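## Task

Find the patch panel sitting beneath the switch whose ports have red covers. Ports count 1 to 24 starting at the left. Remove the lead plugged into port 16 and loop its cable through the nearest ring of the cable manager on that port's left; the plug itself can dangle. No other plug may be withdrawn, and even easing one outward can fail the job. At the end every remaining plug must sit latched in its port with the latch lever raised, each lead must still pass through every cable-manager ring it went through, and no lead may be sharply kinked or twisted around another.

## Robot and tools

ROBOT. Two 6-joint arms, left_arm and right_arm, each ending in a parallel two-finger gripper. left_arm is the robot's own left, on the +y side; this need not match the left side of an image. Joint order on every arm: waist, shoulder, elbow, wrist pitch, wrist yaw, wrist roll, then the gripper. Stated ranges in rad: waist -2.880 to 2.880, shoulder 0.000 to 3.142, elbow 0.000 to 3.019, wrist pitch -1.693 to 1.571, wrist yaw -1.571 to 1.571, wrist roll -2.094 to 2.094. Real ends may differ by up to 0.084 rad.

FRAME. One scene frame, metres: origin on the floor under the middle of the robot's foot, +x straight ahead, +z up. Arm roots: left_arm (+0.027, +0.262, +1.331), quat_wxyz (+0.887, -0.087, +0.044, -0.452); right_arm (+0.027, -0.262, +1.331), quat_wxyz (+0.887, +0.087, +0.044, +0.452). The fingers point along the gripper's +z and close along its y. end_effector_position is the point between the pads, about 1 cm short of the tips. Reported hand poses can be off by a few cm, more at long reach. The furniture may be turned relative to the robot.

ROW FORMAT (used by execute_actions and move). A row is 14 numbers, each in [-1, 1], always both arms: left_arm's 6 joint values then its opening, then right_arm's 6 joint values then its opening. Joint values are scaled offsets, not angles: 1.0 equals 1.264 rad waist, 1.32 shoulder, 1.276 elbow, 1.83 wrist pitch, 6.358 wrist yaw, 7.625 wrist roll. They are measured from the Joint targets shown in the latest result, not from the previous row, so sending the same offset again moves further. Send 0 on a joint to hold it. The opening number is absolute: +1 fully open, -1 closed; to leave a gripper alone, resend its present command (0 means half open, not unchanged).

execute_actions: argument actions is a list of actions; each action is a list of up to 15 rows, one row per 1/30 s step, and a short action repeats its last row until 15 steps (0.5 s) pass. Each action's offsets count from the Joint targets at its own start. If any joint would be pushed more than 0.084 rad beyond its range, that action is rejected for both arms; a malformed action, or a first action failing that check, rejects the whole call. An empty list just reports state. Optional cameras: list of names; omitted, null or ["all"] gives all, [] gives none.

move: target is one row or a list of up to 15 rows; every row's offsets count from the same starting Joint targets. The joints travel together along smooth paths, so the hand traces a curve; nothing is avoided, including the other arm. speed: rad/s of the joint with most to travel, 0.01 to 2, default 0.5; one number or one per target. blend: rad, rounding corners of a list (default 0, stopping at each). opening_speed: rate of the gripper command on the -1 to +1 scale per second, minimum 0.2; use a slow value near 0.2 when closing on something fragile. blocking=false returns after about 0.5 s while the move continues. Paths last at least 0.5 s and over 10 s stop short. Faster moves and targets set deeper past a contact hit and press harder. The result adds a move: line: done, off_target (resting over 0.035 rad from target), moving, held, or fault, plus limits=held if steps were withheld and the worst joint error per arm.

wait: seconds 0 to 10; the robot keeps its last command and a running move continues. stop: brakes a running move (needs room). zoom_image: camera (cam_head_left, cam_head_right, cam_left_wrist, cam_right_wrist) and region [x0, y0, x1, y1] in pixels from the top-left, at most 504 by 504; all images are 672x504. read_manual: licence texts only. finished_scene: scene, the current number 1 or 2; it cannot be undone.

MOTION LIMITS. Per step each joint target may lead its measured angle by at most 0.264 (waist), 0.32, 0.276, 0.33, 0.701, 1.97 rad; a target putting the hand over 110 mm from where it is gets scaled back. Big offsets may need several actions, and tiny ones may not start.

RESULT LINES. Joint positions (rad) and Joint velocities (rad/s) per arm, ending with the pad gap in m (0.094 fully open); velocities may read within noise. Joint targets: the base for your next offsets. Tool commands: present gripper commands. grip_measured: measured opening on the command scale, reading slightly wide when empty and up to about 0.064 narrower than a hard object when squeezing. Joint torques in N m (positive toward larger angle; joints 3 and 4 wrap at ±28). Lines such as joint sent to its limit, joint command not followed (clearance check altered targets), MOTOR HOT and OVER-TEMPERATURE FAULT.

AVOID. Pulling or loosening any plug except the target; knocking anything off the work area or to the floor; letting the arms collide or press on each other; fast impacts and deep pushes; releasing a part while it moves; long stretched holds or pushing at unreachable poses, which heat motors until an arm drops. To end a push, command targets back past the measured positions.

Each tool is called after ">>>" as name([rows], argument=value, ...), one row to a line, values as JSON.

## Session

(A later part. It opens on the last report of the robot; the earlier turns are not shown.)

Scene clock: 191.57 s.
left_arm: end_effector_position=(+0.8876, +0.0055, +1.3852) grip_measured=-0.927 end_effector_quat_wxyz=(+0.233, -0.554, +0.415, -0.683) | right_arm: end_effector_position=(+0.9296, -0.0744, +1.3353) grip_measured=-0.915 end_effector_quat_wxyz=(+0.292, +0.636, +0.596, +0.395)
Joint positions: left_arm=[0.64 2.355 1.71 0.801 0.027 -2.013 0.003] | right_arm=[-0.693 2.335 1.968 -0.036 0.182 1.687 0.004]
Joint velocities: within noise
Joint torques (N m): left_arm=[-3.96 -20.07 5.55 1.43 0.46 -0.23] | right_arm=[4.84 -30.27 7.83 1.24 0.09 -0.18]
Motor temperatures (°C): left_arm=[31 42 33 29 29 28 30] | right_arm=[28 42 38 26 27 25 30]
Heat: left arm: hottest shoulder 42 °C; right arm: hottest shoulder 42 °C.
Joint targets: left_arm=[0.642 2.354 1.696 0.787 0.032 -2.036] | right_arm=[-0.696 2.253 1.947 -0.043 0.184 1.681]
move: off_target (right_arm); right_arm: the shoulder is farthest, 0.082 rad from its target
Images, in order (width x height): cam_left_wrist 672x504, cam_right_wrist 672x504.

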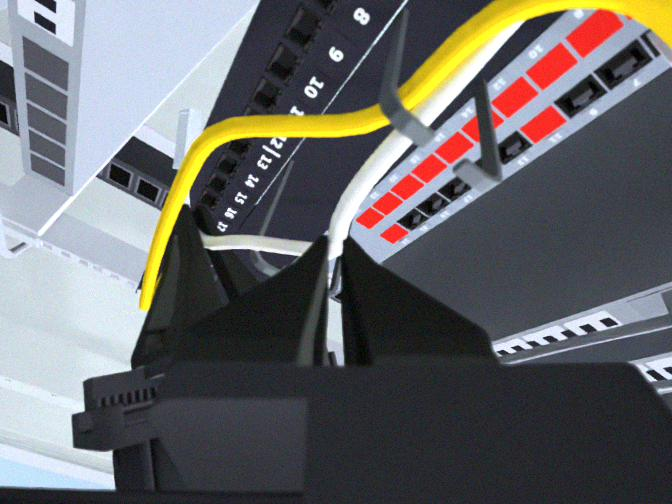

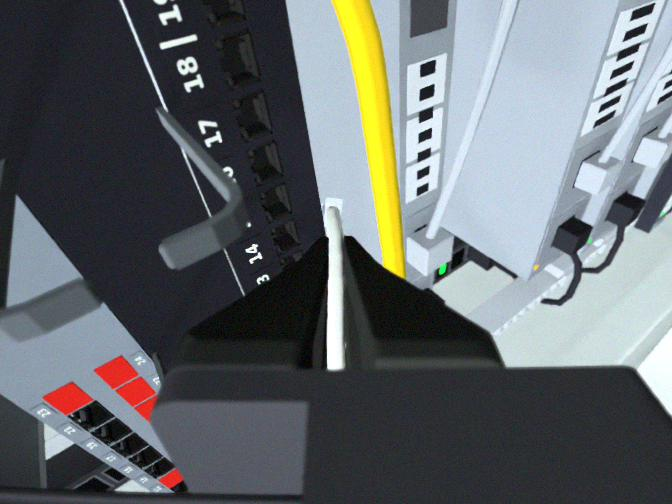

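>>> move(target=[0,0,0,0,0,0,-1.0,0.0277,0,-0.047,0.03,0.002,0,-1.0], speed=0.12, cameras=["cam_right_wrist","cam_left_wrist"])

>>> zoom_image(camera="cam_right_wrist", region=[220, 60, 440, 380])

>>> zoom_image(camera="cam_left_wrist", region=[100, 60, 400, 360])

Scene clock: 193.30 s.
left_arm: end_effector_position=(+0.8876, +0.0055, +1.3852) grip_measured=-0.927 end_effector_quat_wxyz=(+0.233, -0.554, +0.415, -0.683) | right_arm: end_effector_position=(+0.9276, -0.0745, +1.3328) grip_measured=-0.915 end_effector_quat_wxyz=(+0.301, +0.631, +0.586, +0.409)
Joint positions: left_arm=[0.64 2.355 1.71 0.801 0.027 -2.013 0.003] | right_arm=[-0.693 2.333 1.932 0.038 0.182 1.687 0.004]
Joint velocities: within noise
Joint torques (N m): left_arm=[-3.37 -19.37 5.5 1.48 0.46 -0.26] | right_arm=[7.94 -30.15 5.68 0.4 0.63 -0.17]
Motor temperatures (°C): left_arm=[31 42 33 29 29 28 30] | right_arm=[28 42 38 26 27 25 30]
Heat: left arm: hottest shoulder 42 °C; right arm: hottest shoulder 42 °C.
Joint targets: left_arm=[0.642 2.354 1.696 0.787 0.032 -2.036] | right_arm=[-0.661 2.253 1.887 0.012 0.197 1.681]
move: off_target (right_arm); right_arm: the shoulder is farthest, 0.080 rad from its target
Images, in order (width x height): cam_left_wrist 672x504, cam_right_wrist 672x504.

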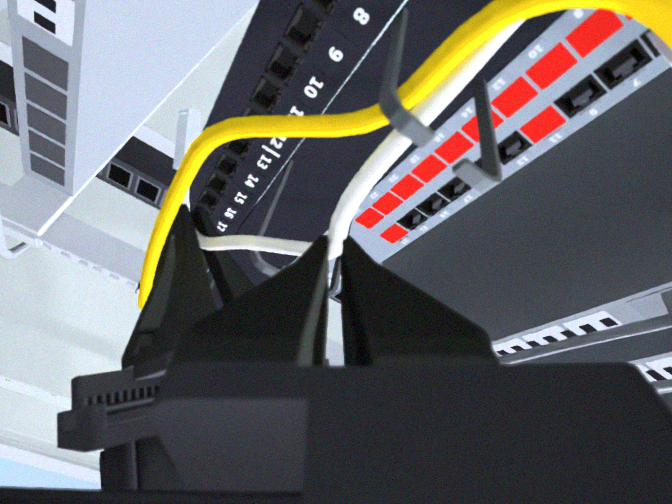

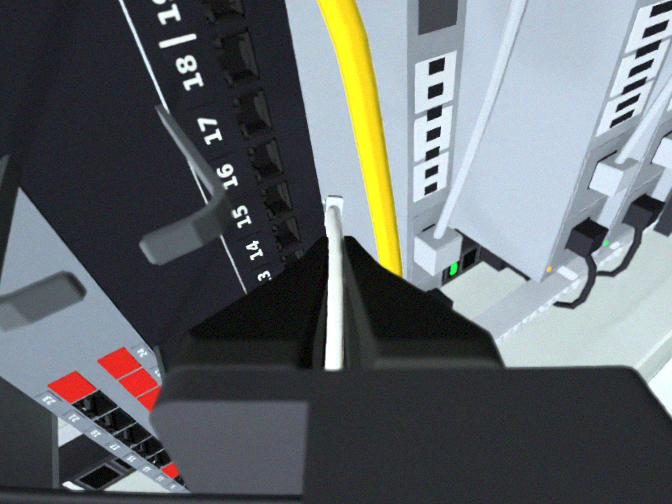

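Scaled by 1.575 from the camera's 672x504 image, which has a finer 960x720 frame.

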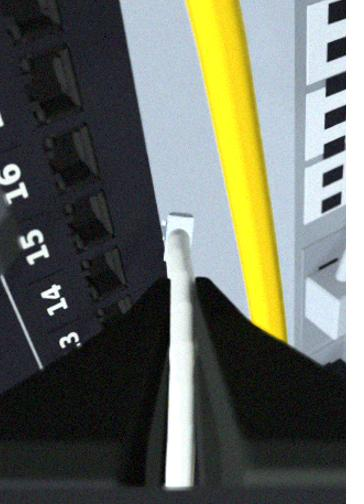

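Scaled by 1.680 from the camera's 672x504 image, which has a finer 960x720 frame.

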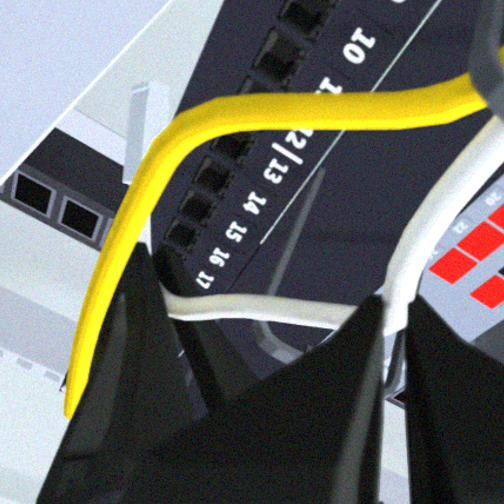

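>>> move(target=[0,0,0,0,0,0,-1.0,-0.008,0.008,-0.035,0.01,0,0,-1.0], speed=0.12, cameras=["cam_right_wrist","cam_left_wrist"])

>>> zoom_image(camera="cam_right_wrist", region=[260, 160, 400, 300])

>>> zoom_image(camera="cam_left_wrist", region=[100, 60, 400, 360])

Scene clock: 196.37 s.
left_arm: end_effector_position=(+0.8876, +0.0055, +1.3852) grip_measured=-0.927 end_effector_quat_wxyz=(+0.233, -0.554, +0.415, -0.683) | right_arm: end_effector_position=(+0.9249, -0.0744, +1.3288) grip_measured=-0.915 end_effector_quat_wxyz=(+0.304, +0.630, +0.583, +0.414)
Joint positions: left_arm=[0.64 2.355 1.71 0.801 0.027 -2.014 0.003] | right_arm=[-0.693 2.333 1.911 0.072 0.181 1.687 0.004]
Joint velocities: within noise
Joint torques (N m): left_arm=[-3.66 -19.14 5.46 1.48 0.48 -0.21] | right_arm=[7.12 -29.22 3.49 -0.16 0.65 -0.17]
Motor temperatures (°C): left_arm=[31 41 33 29 29 28 30] | right_arm=[28 42 38 26 27 25 30]
Heat: left arm: hottest shoulder 41 °C; right arm: hottest shoulder 42 °C.
Joint targets: left_arm=[0.642 2.354 1.696 0.787 0.032 -2.036] | right_arm=[-0.671 2.264 1.842 0.030 0.197 1.681]
move: off_target (right_arm); right_arm: the shoulder is farthest, 0.070 rad from its target
Images, in order (width x height): cam_left_wrist 672x504, cam_right_wrist 672x504.

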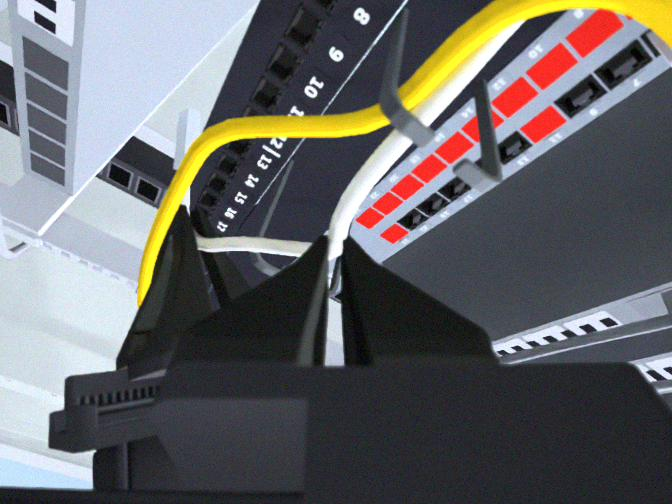

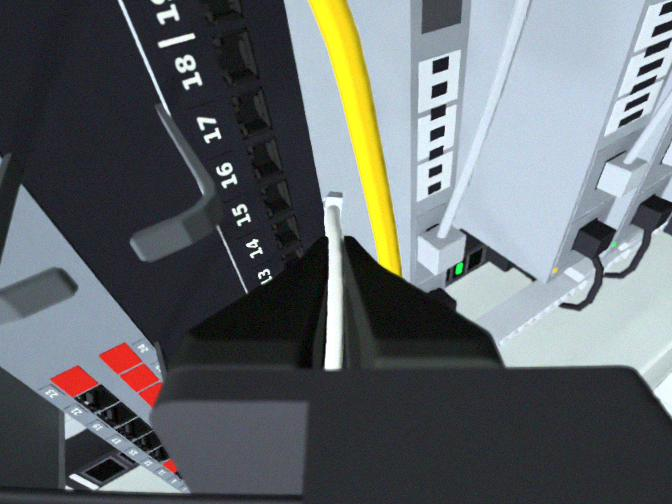

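Scaled by 3.600 from the camera's 672x504 image, which has a finer 960x720 frame.

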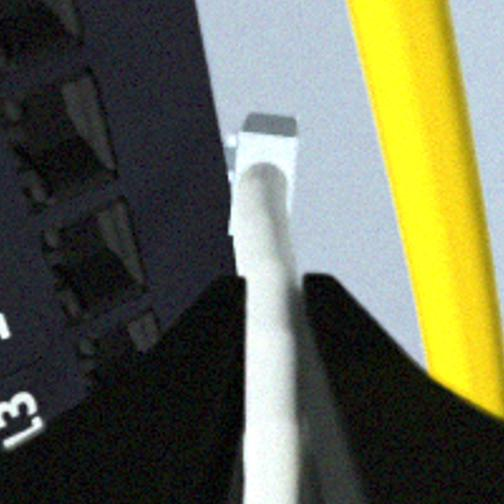

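Scaled by 1.680 from the camera's 672x504 image, which has a finer 960x720 frame.

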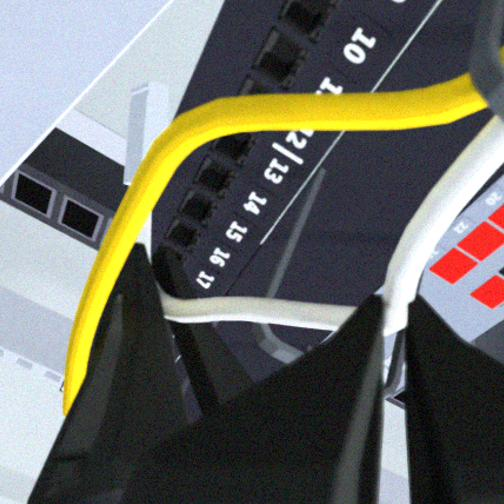

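>>> move(target=[0.0103,-0.0348,-0.0588,0.0383,0.0005,0,-1.0,0.0055,-0.0106,-0.0141,0.0383,0.0005,0,-1.0], speed=0.1, cameras=["cam_head_right","cam_right_wrist","cam_left_wrist"])

>>> zoom_image(camera="cam_right_wrist", region=[200, 100, 460, 360])

>>> zoom_image(camera="cam_left_wrist", region=[100, 60, 400, 360])

Scene clock: 199.87 s.
left_arm: end_effector_position=(+0.8724, +0.0089, +1.3810) grip_measured=-0.927 end_effector_quat_wxyz=(-0.229, +0.555, -0.421, +0.680) | right_arm: end_effector_position=(+0.9247, -0.0719, +1.3322) grip_measured=-0.915 end_effector_quat_wxyz=(+0.312, +0.623, +0.574, +0.429)
Joint positions: left_arm=[0.641 2.327 1.643 0.826 0.036 -2.014 0.003] | right_arm=[-0.69 2.332 1.891 0.131 0.18 1.687 0.004]
Joint velocities: within noise
Joint torques (N m): left_arm=[-3.19 -20.13 4.75 3.29 0.21 -0.24] | right_arm=[7.47 -30.04 3.64 0.29 0.81 -0.19]
Motor temperatures (°C): left_arm=[31 41 33 29 29 28 30] | right_arm=[28 43 37 25 27 25 30]
Heat: left arm: hottest shoulder 41 °C; right arm: hottest shoulder 43 °C.
Joint targets: left_arm=[0.655 2.309 1.621 0.857 0.036 -2.036] | right_arm=[-0.663 2.250 1.824 0.100 0.200 1.681]
move: off_target (right_arm); right_arm: the shoulder is farthest, 0.082 rad from its target
Images, in order (width x height): cam_head_right 672x504, cam_left_wrist 672x504, cam_right_wrist 672x504.

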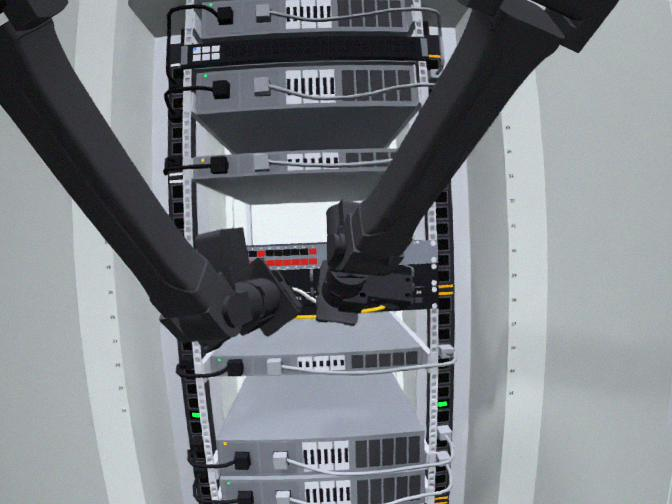

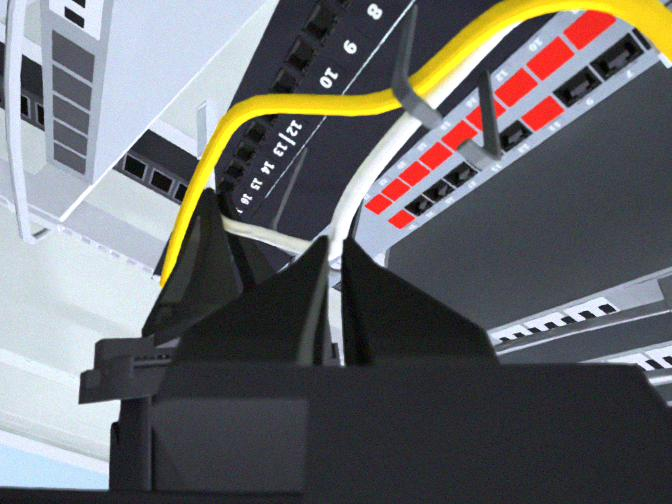

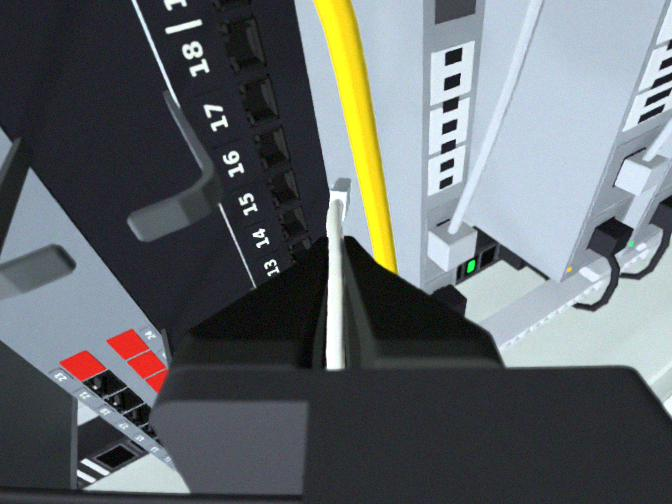

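Scaled by 1.938 from the camera's 672x504 image, which has a finer 960x720 frame.

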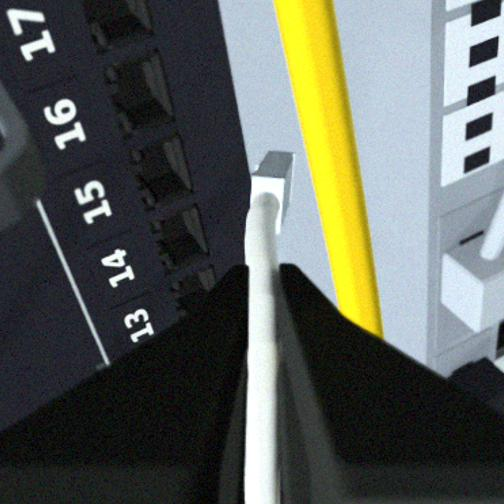

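Scaled by 1.680 from the camera's 672x504 image, which has a finer 960x720 frame.

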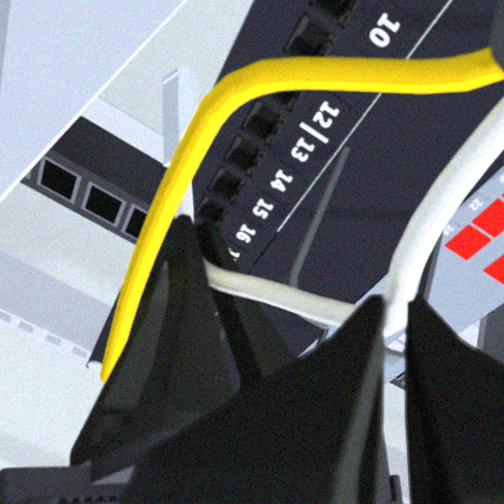

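>>> zoom_image(camera="cam_head_right", region=[240, 190, 440, 340])

>>> zoom_image(camera="cam_right_wrist", region=[0, 100, 250, 400])

>>> zoom_image(camera="cam_left_wrist", region=[60, 160, 360, 500])

Scaled by 2.520 from the camera's 672x504 image, which has a finer 960x720 frame.

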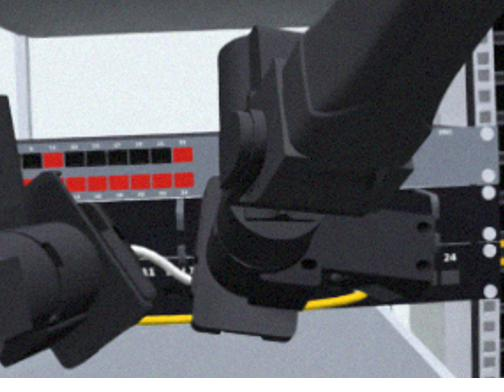

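Scaled by 1.680 from the camera's 672x504 image, which has a finer 960x720 frame.

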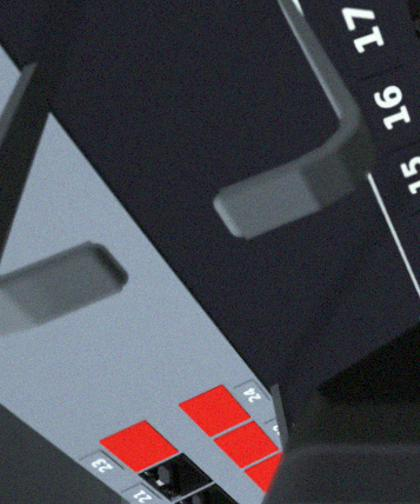

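Scaled by 1.482 from the camera's 672x504 image, which has a finer 960x720 frame.

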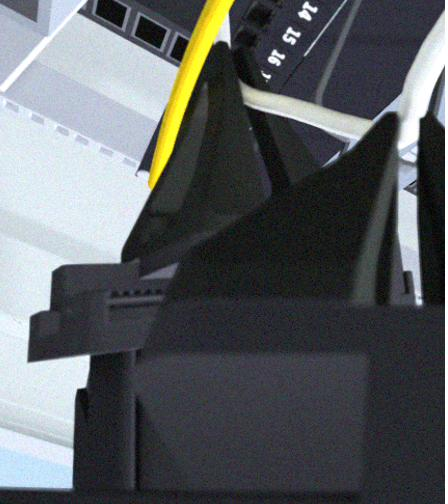

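>>> move(target=[0,0,0,0,0,0,-1.0,-0.0095,0.1098,0.1379,0.005,0,0,-1.0], speed=0.15, cameras=["cam_right_wrist","cam_left_wrist"])

>>> zoom_image(camera="cam_right_wrist", region=[260, 160, 400, 300])

>>> zoom_image(camera="cam_left_wrist", region=[150, 60, 350, 260])

Scene clock: 206.80 s.
left_arm: end_effector_position=(+0.8715, +0.0091, +1.3813) grip_measured=-0.927 end_effector_quat_wxyz=(-0.229, +0.555, -0.420, +0.680) | right_arm: end_effector_position=(+0.9334, -0.0629, +1.3281) grip_measured=-0.915 end_effector_quat_wxyz=(+0.316, +0.623, +0.573, +0.429)
Joint positions: left_arm=[0.641 2.325 1.639 0.828 0.036 -2.014 0.003] | right_arm=[-0.681 2.368 1.945 0.119 0.195 1.687 0.004]
Joint velocities: within noise
Joint torques (N m): left_arm=[-3.37 -20.6 4.93 3.08 0.24 -0.22] | right_arm=[5.48 -21.36 14.31 1.2 0.2 -0.18]
Motor temperatures (°C): left_arm=[31 41 33 29 29 28 30] | right_arm=[28 45 36 25 27 25 31]
Heat: left arm: hottest shoulder 41 °C; right arm: hottest shoulder 45 °C.
Joint targets: left_arm=[0.655 2.308 1.621 0.857 0.036 -2.036] | right_arm=[-0.675 2.395 2.000 0.110 0.200 1.681]
move: off_target (right_arm); right_arm: the elbow is farthest, 0.055 rad from its target
Images, in order (width x height): cam_left_wrist 672x504, cam_right_wrist 672x504.

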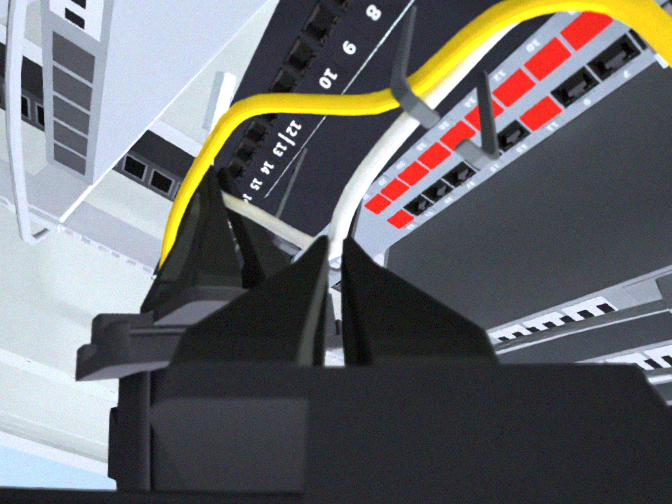

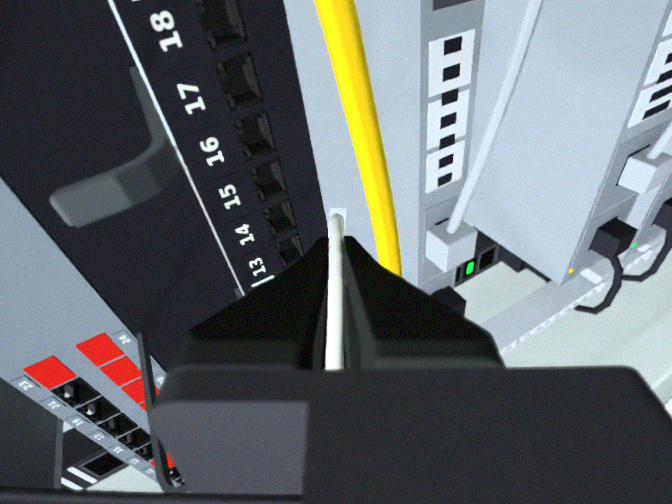

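Scaled by 3.600 from the camera's 672x504 image, which has a finer 960x720 frame.

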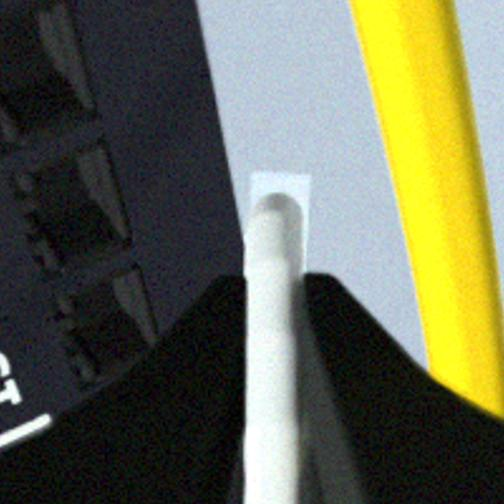

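Scaled by 2.520 from the camera's 672x504 image, which has a finer 960x720 frame.

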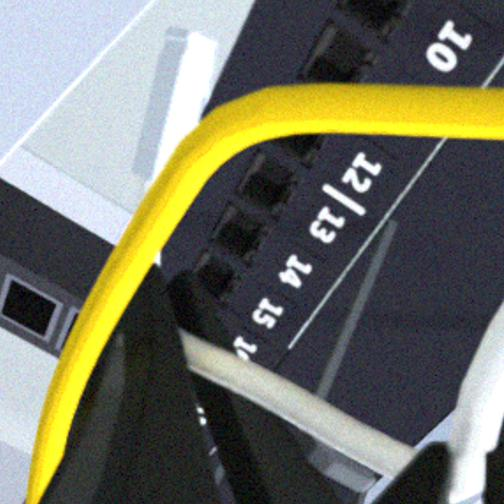

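>>> move(target=[0,0,0,0,0,0,-0.72,0,0.008,0.004,0,0,0,-1.0], opening_speed=0.3, cameras=["cam_right_wrist","cam_left_wrist"])

>>> zoom_image(camera="cam_left_wrist", region=[150, 60, 450, 300])

Scene clock: 209.67 s.
left_arm: end_effector_position=(+0.8699, +0.0123, +1.3806) grip_measured=-0.724 end_effector_quat_wxyz=(-0.225, +0.559, -0.415, +0.681) | right_arm: end_effector_position=(+0.9323, -0.0617, +1.3119) grip_measured=-0.915 end_effector_quat_wxyz=(+0.315, +0.626, +0.575, +0.422)
Joint positions: left_arm=[0.644 2.321 1.629 0.835 0.036 -2.029 0.013] | right_arm=[-0.681 2.392 1.954 0.118 0.201 1.687 0.004]
Joint velocities: within noise
Joint torques (N m): left_arm=[-2.67 -20.19 5.67 2.71 0.25 -0.16] | right_arm=[5.71 -22.71 14.01 1.35 -0.06 -0.17]
Motor temperatures (°C): left_arm=[31 42 33 29 29 28 30] | right_arm=[28 45 37 25 27 25 31]
Heat: left arm: hottest shoulder 42 °C; right arm: hottest shoulder 45 °C.
Joint targets: left_arm=[0.655 2.308 1.621 0.857 0.035 -2.036] | right_arm=[-0.676 2.405 2.005 0.110 0.200 1.681]
move: off_target (right_arm); right_arm: the elbow is farthest, 0.051 rad from its target
Images, in order (width x height): cam_left_wrist 672x504, cam_right_wrist 672x504.

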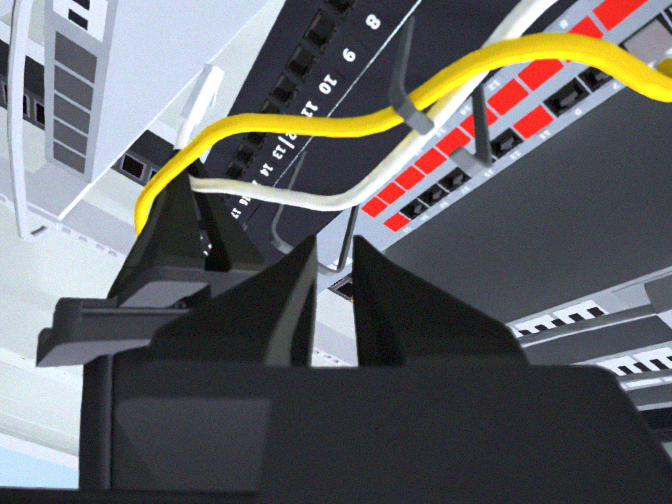

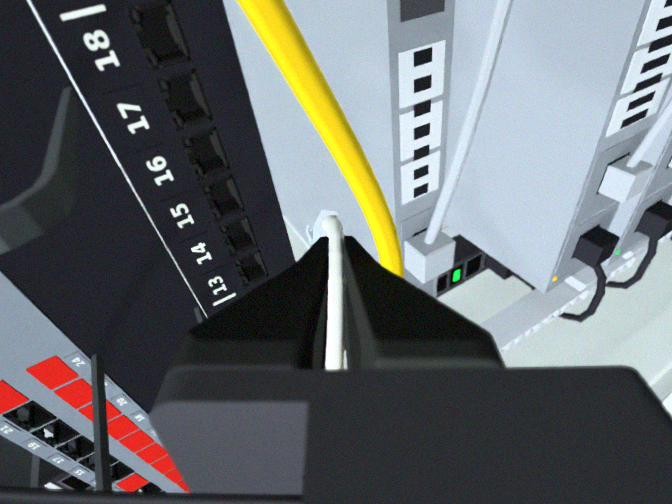

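Scaled by 1.680 from the camera's 672x504 image, which has a finer 960x720 frame.

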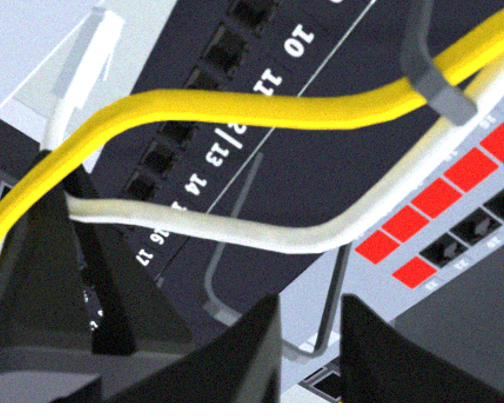

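>>> move([
  [0,0,0,0,0,0,-0.72,-0.0095,-0.0379,-0.0431,0.01,0,0,-1.0],
  [0,0,0,0,0,0,-0.72,-0.0245,-0.0886,-0.1567,0.0514,-0.002,0,-1.0],
], speed=0.12, blend=0.02, cameras=["cam_right_wrist","cam_left_wrist"])

>>> zoom_image(camera="cam_left_wrist", region=[100, 60, 400, 300])

>>> zoom_image(camera="cam_right_wrist", region=[240, 130, 420, 300])

Scene clock: 212.60 s.
left_arm: end_effector_position=(+0.8699, +0.0123, +1.3806) grip_measured=-0.723 end_effector_quat_wxyz=(-0.225, +0.559, -0.415, +0.682) | right_arm: end_effector_position=(+0.9072, -0.0706, +1.3176) grip_measured=-0.915 end_effector_quat_wxyz=(+0.314, +0.624, +0.575, +0.427)
Joint positions: left_arm=[0.644 2.321 1.629 0.835 0.036 -2.029 0.013] | right_arm=[-0.685 2.317 1.813 0.191 0.189 1.687 0.004]
Joint velocities: within noise
Joint torques (N m): left_arm=[-2.61 -19.9 5.67 2.92 0.23 -0.08] | right_arm=[2.78 -25.29 8.4 2.17 -0.06 -0.16]
Motor temperatures (°C): left_arm=[31 42 32 29 29 28 30] | right_arm=[28 45 37 25 27 25 31]
Heat: left arm: hottest shoulder 42 °C; right arm: hottest shoulder 45 °C.
Joint targets: left_arm=[0.655 2.308 1.621 0.857 0.035 -2.036] | right_arm=[-0.707 2.288 1.805 0.204 0.187 1.681]
move: done
Images, in order (width x height): cam_left_wrist 672x504, cam_right_wrist 672x504.

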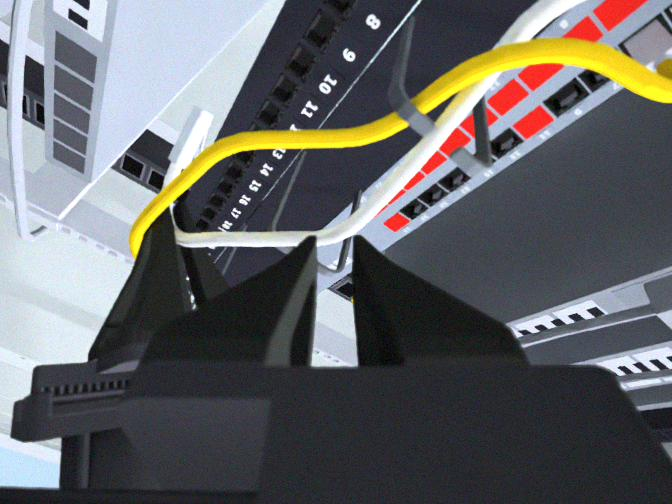

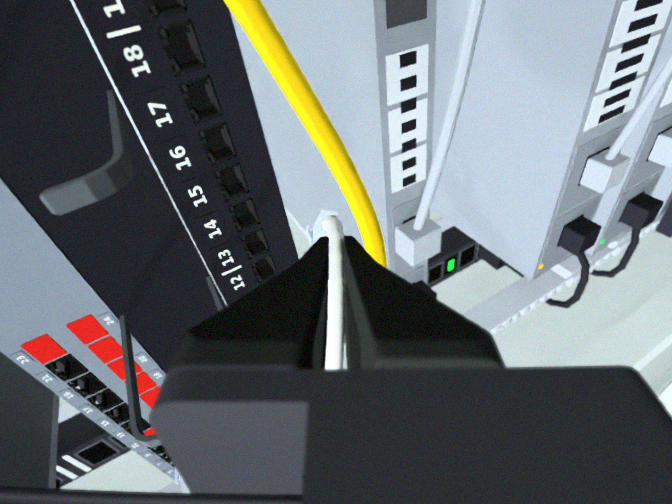

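Scaled by 1.680 from the camera's 672x504 image, which has a finer 960x720 frame.

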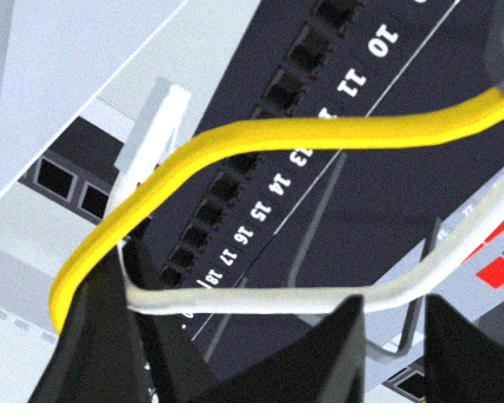

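Scaled by 2.800 from the camera's 672x504 image, which has a finer 960x720 frame.

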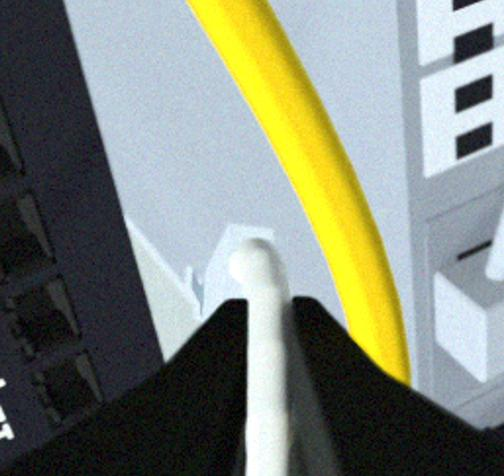

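>>> move(target=[0,0,0,0,0,0,-0.72,-0.0103,-0.0545,-0.0251,-0.0377,-0.0008,0.0393,-1.0], speed=0.12, cameras=["cam_right_wrist","cam_left_wrist"])

>>> zoom_image(camera="cam_left_wrist", region=[100, 60, 400, 300])

>>> zoom_image(camera="cam_right_wrist", region=[240, 130, 420, 300])

Scene clock: 216.57 s.
left_arm: end_effector_position=(+0.8699, +0.0123, +1.3806) grip_measured=-0.723 end_effector_quat_wxyz=(-0.225, +0.559, -0.415, +0.682) | right_arm: end_effector_position=(+0.8992, -0.0828, +1.3363) grip_measured=-0.915 end_effector_quat_wxyz=(+0.247, +0.703, +0.489, +0.454)
Joint positions: left_arm=[0.644 2.321 1.629 0.835 0.036 -2.029 0.013] | right_arm=[-0.694 2.257 1.774 0.14 0.183 1.962 0.004]
Joint velocities: within noise
Joint torques (N m): left_arm=[-3.43 -20.13 5.64 3 0.23 -0.08] | right_arm=[2.55 -25.64 9.14 1.37 -0.03 0.13]
Motor temperatures (°C): left_arm=[31 43 32 29 29 28 30] | right_arm=[28 45 37 25 27 25 31]
Heat: left arm: hottest shoulder 43 °C; right arm: hottest shoulder 45 °C.
Joint targets: left_arm=[0.655 2.308 1.621 0.857 0.035 -2.036] | right_arm=[-0.720 2.216 1.773 0.135 0.182 1.980]
move: off_target (right_arm); right_arm: the shoulder is farthest, 0.040 rad from its target
Images, in order (width x height): cam_left_wrist 672x504, cam_right_wrist 672x504.

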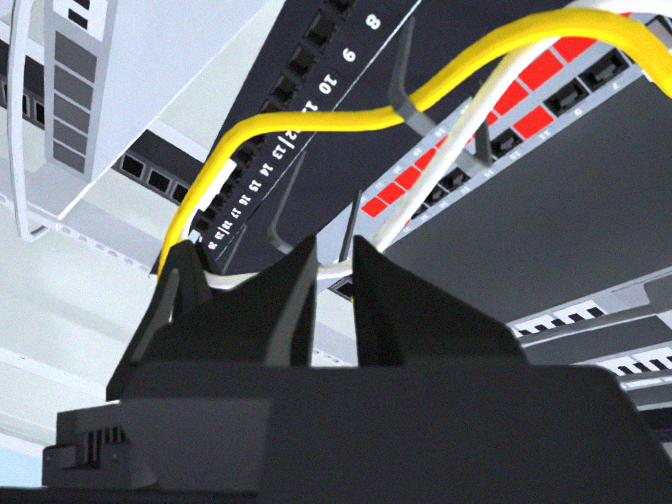

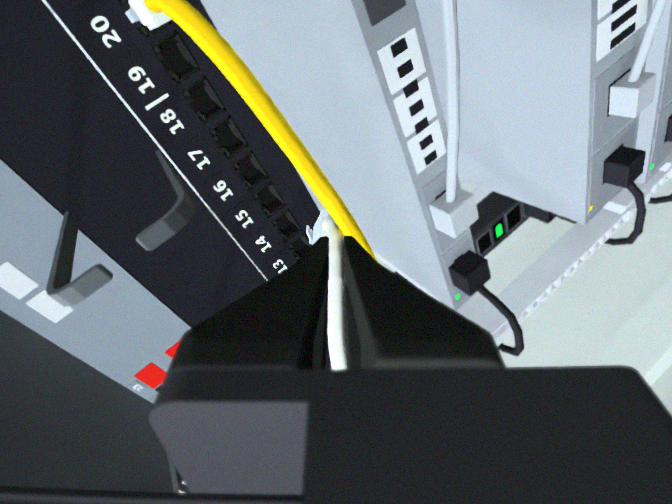

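Scaled by 1.680 from the camera's 672x504 image, which has a finer 960x720 frame.

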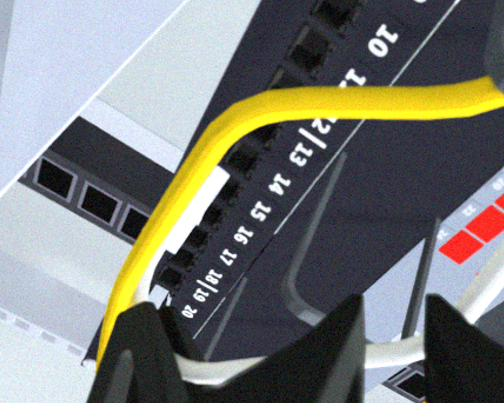

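Scaled by 2.800 from the camera's 672x504 image, which has a finer 960x720 frame.

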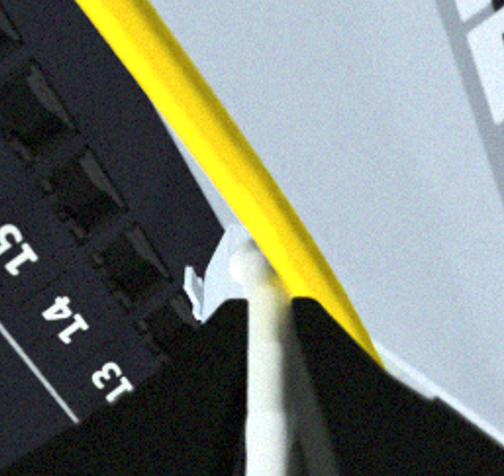

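>>> move(target=[0,0,0,0,0,0,-0.72,-0.0063,-0.0285,-0.0251,0.0197,-0.0013,0,-1.0], speed=0.12, cameras=["cam_right_wrist","cam_left_wrist"])

>>> zoom_image(camera="cam_left_wrist", region=[100, 60, 400, 300])

>>> zoom_image(camera="cam_right_wrist", region=[240, 130, 420, 300])

Scene clock: 218.47 s.
left_arm: end_effector_position=(+0.8699, +0.0123, +1.3806) grip_measured=-0.723 end_effector_quat_wxyz=(-0.225, +0.559, -0.415, +0.682) | right_arm: end_effector_position=(+0.8952, -0.0893, +1.3532) grip_measured=-0.915 end_effector_quat_wxyz=(+0.247, +0.700, +0.485, +0.461)
Joint positions: left_arm=[0.644 2.321 1.629 0.835 0.036 -2.029 0.013] | right_arm=[-0.699 2.218 1.741 0.151 0.174 1.963 0.004]
Joint velocities: within noise
Joint torques (N m): left_arm=[-2.96 -20.19 5.78 2.74 0.2 -0.11] | right_arm=[2.26 -25.35 9.29 2.43 0.01 0.09]
Motor temperatures (°C): left_arm=[31 43 32 30 29 28 29] | right_arm=[28 45 37 25 27 25 31]
Heat: left arm: hottest shoulder 43 °C; right arm: hottest shoulder 45 °C.
Joint targets: left_arm=[0.655 2.308 1.621 0.857 0.035 -2.036] | right_arm=[-0.728 2.179 1.742 0.171 0.174 1.980]
move: off_target (right_arm); right_arm: the shoulder is farthest, 0.039 rad from its target
Images, in order (width x height): cam_left_wrist 672x504, cam_right_wrist 672x504.

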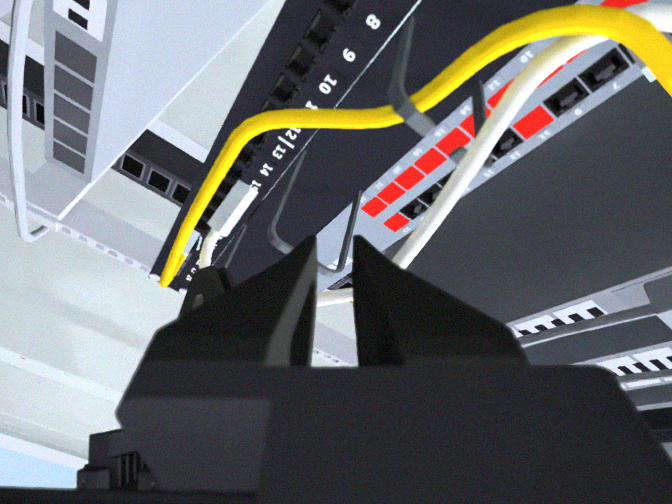

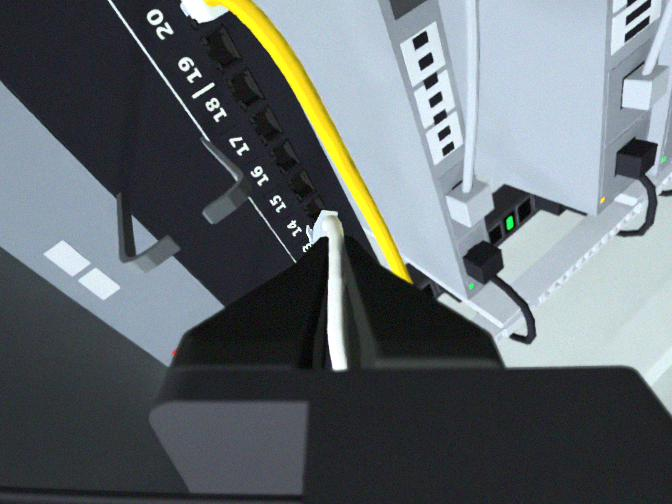

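Scaled by 1.680 from the camera's 672x504 image, which has a finer 960x720 frame.

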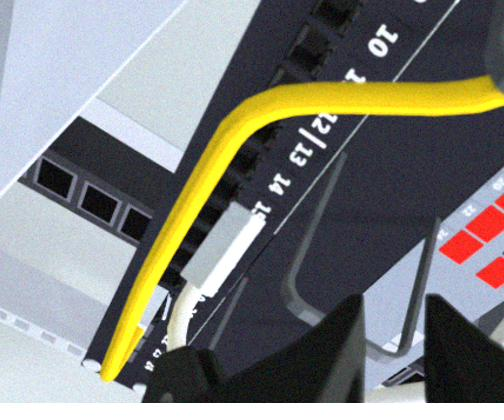

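Scaled by 2.800 from the camera's 672x504 image, which has a finer 960x720 frame.

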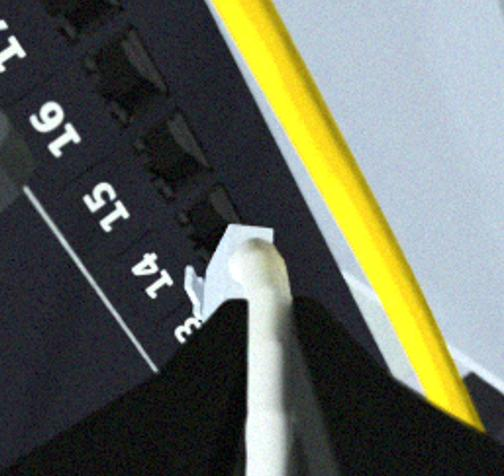

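>>> move(target=[0,0,0,0,0,0,-0.72,0.0506,-0.075,-0.1364,0.0377,0.0049,0,-1.0], speed=0.12)

>>> zoom_image(camera="cam_left_wrist", region=[100, 60, 400, 360])

>>> zoom_image(camera="cam_head_right", region=[200, 220, 440, 340])

Scene clock: 221.67 s.
left_arm: end_effector_position=(+0.8699, +0.0123, +1.3806) grip_measured=-0.723 end_effector_quat_wxyz=(-0.225, +0.559, -0.415, +0.682) | right_arm: end_effector_position=(+0.8523, -0.0827, +1.3636) grip_measured=-0.915 end_effector_quat_wxyz=(+0.250, +0.698, +0.488, +0.460)
Joint positions: left_arm=[0.644 2.321 1.629 0.835 0.036 -2.03 0.013] | right_arm=[-0.672 2.119 1.57 0.221 0.2 1.963 0.004]
Joint velocities: within noise
Joint torques (N m): left_arm=[-3.14 -20.19 5.9 2.86 0.21 -0.08] | right_arm=[5.36 -23.82 8.49 2.41 0.21 0.1]
Motor temperatures (°C): left_arm=[31 43 32 30 29 28 29] | right_arm=[28 45 37 26 27 25 31]
Heat: left arm: hottest shoulder 43 °C; right arm: hottest shoulder 45 °C.
Joint targets: left_arm=[0.655 2.308 1.621 0.857 0.035 -2.036] | right_arm=[-0.664 2.080 1.567 0.240 0.205 1.980]
move: off_target (right_arm); right_arm: the shoulder is farthest, 0.039 rad from its target

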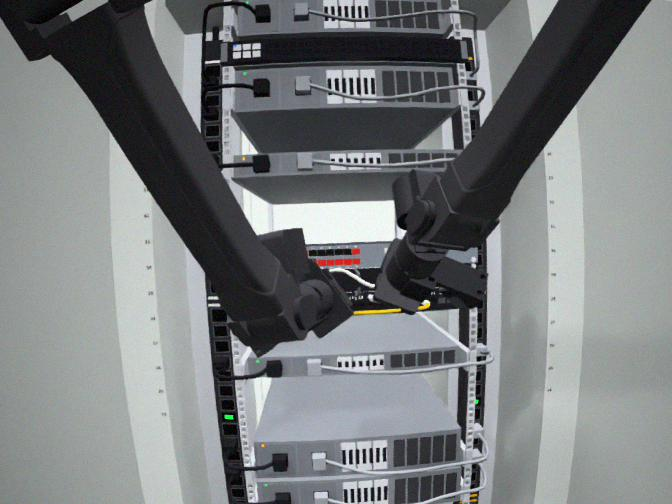

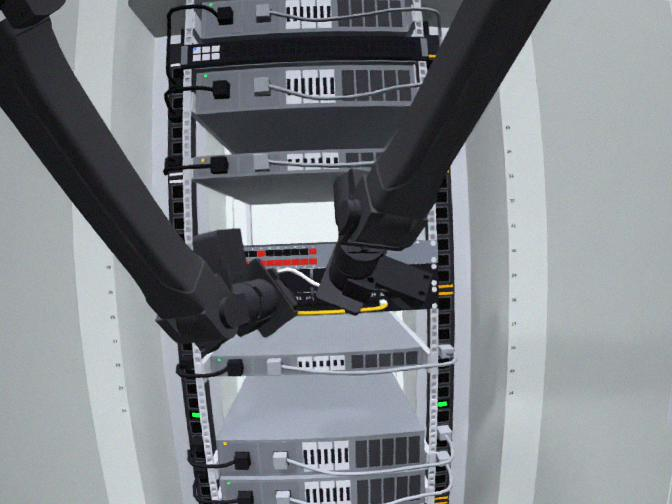

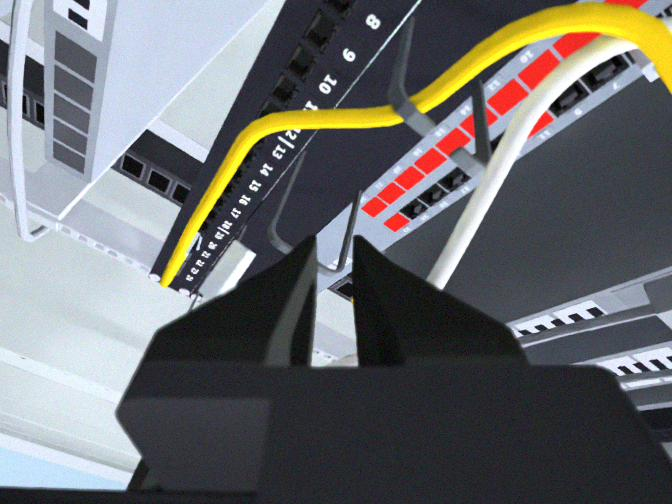

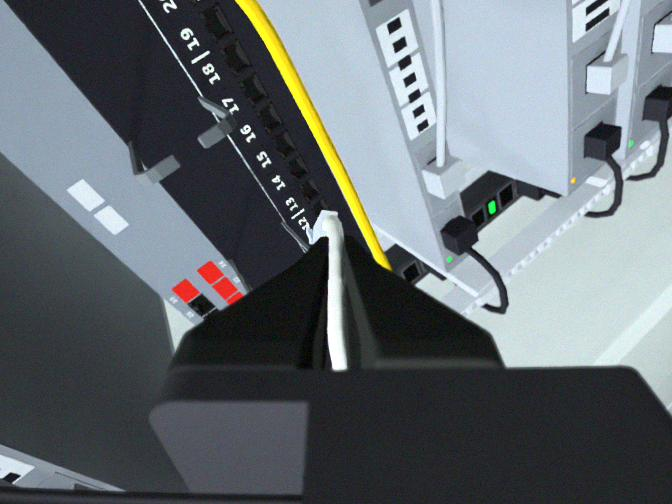

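Scaled by 1.680 from the camera's 672x504 image, which has a finer 960x720 frame.

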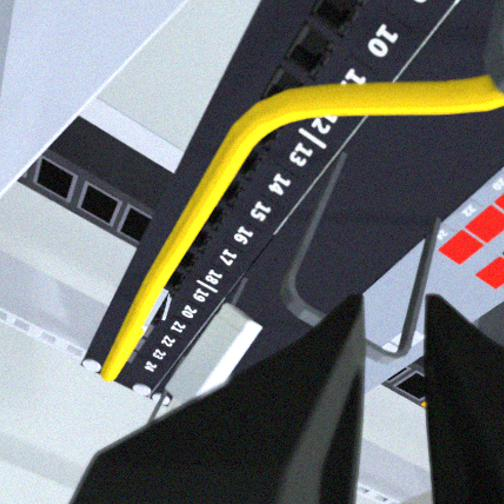

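Scaled by 2.100 from the camera's 672x504 image, which has a finer 960x720 frame.

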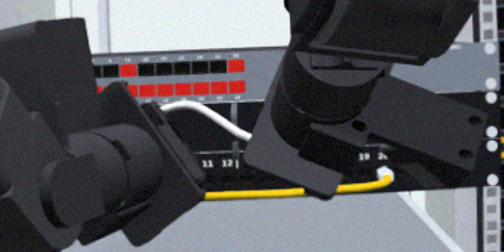

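>>> zoom_image(camera="cam_left_wrist", region=[360, 0, 560, 200])

Scaled by 2.520 from the camera's 672x504 image, which has a finer 960x720 frame.

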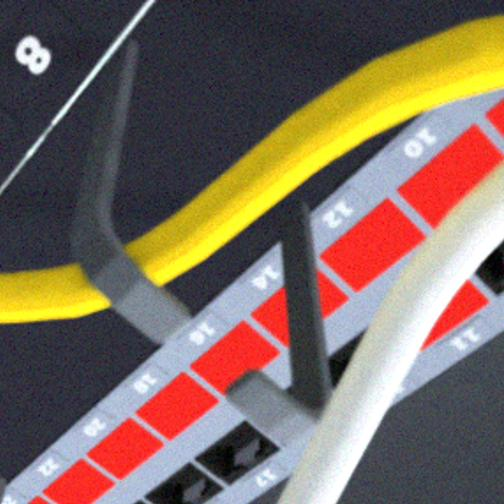

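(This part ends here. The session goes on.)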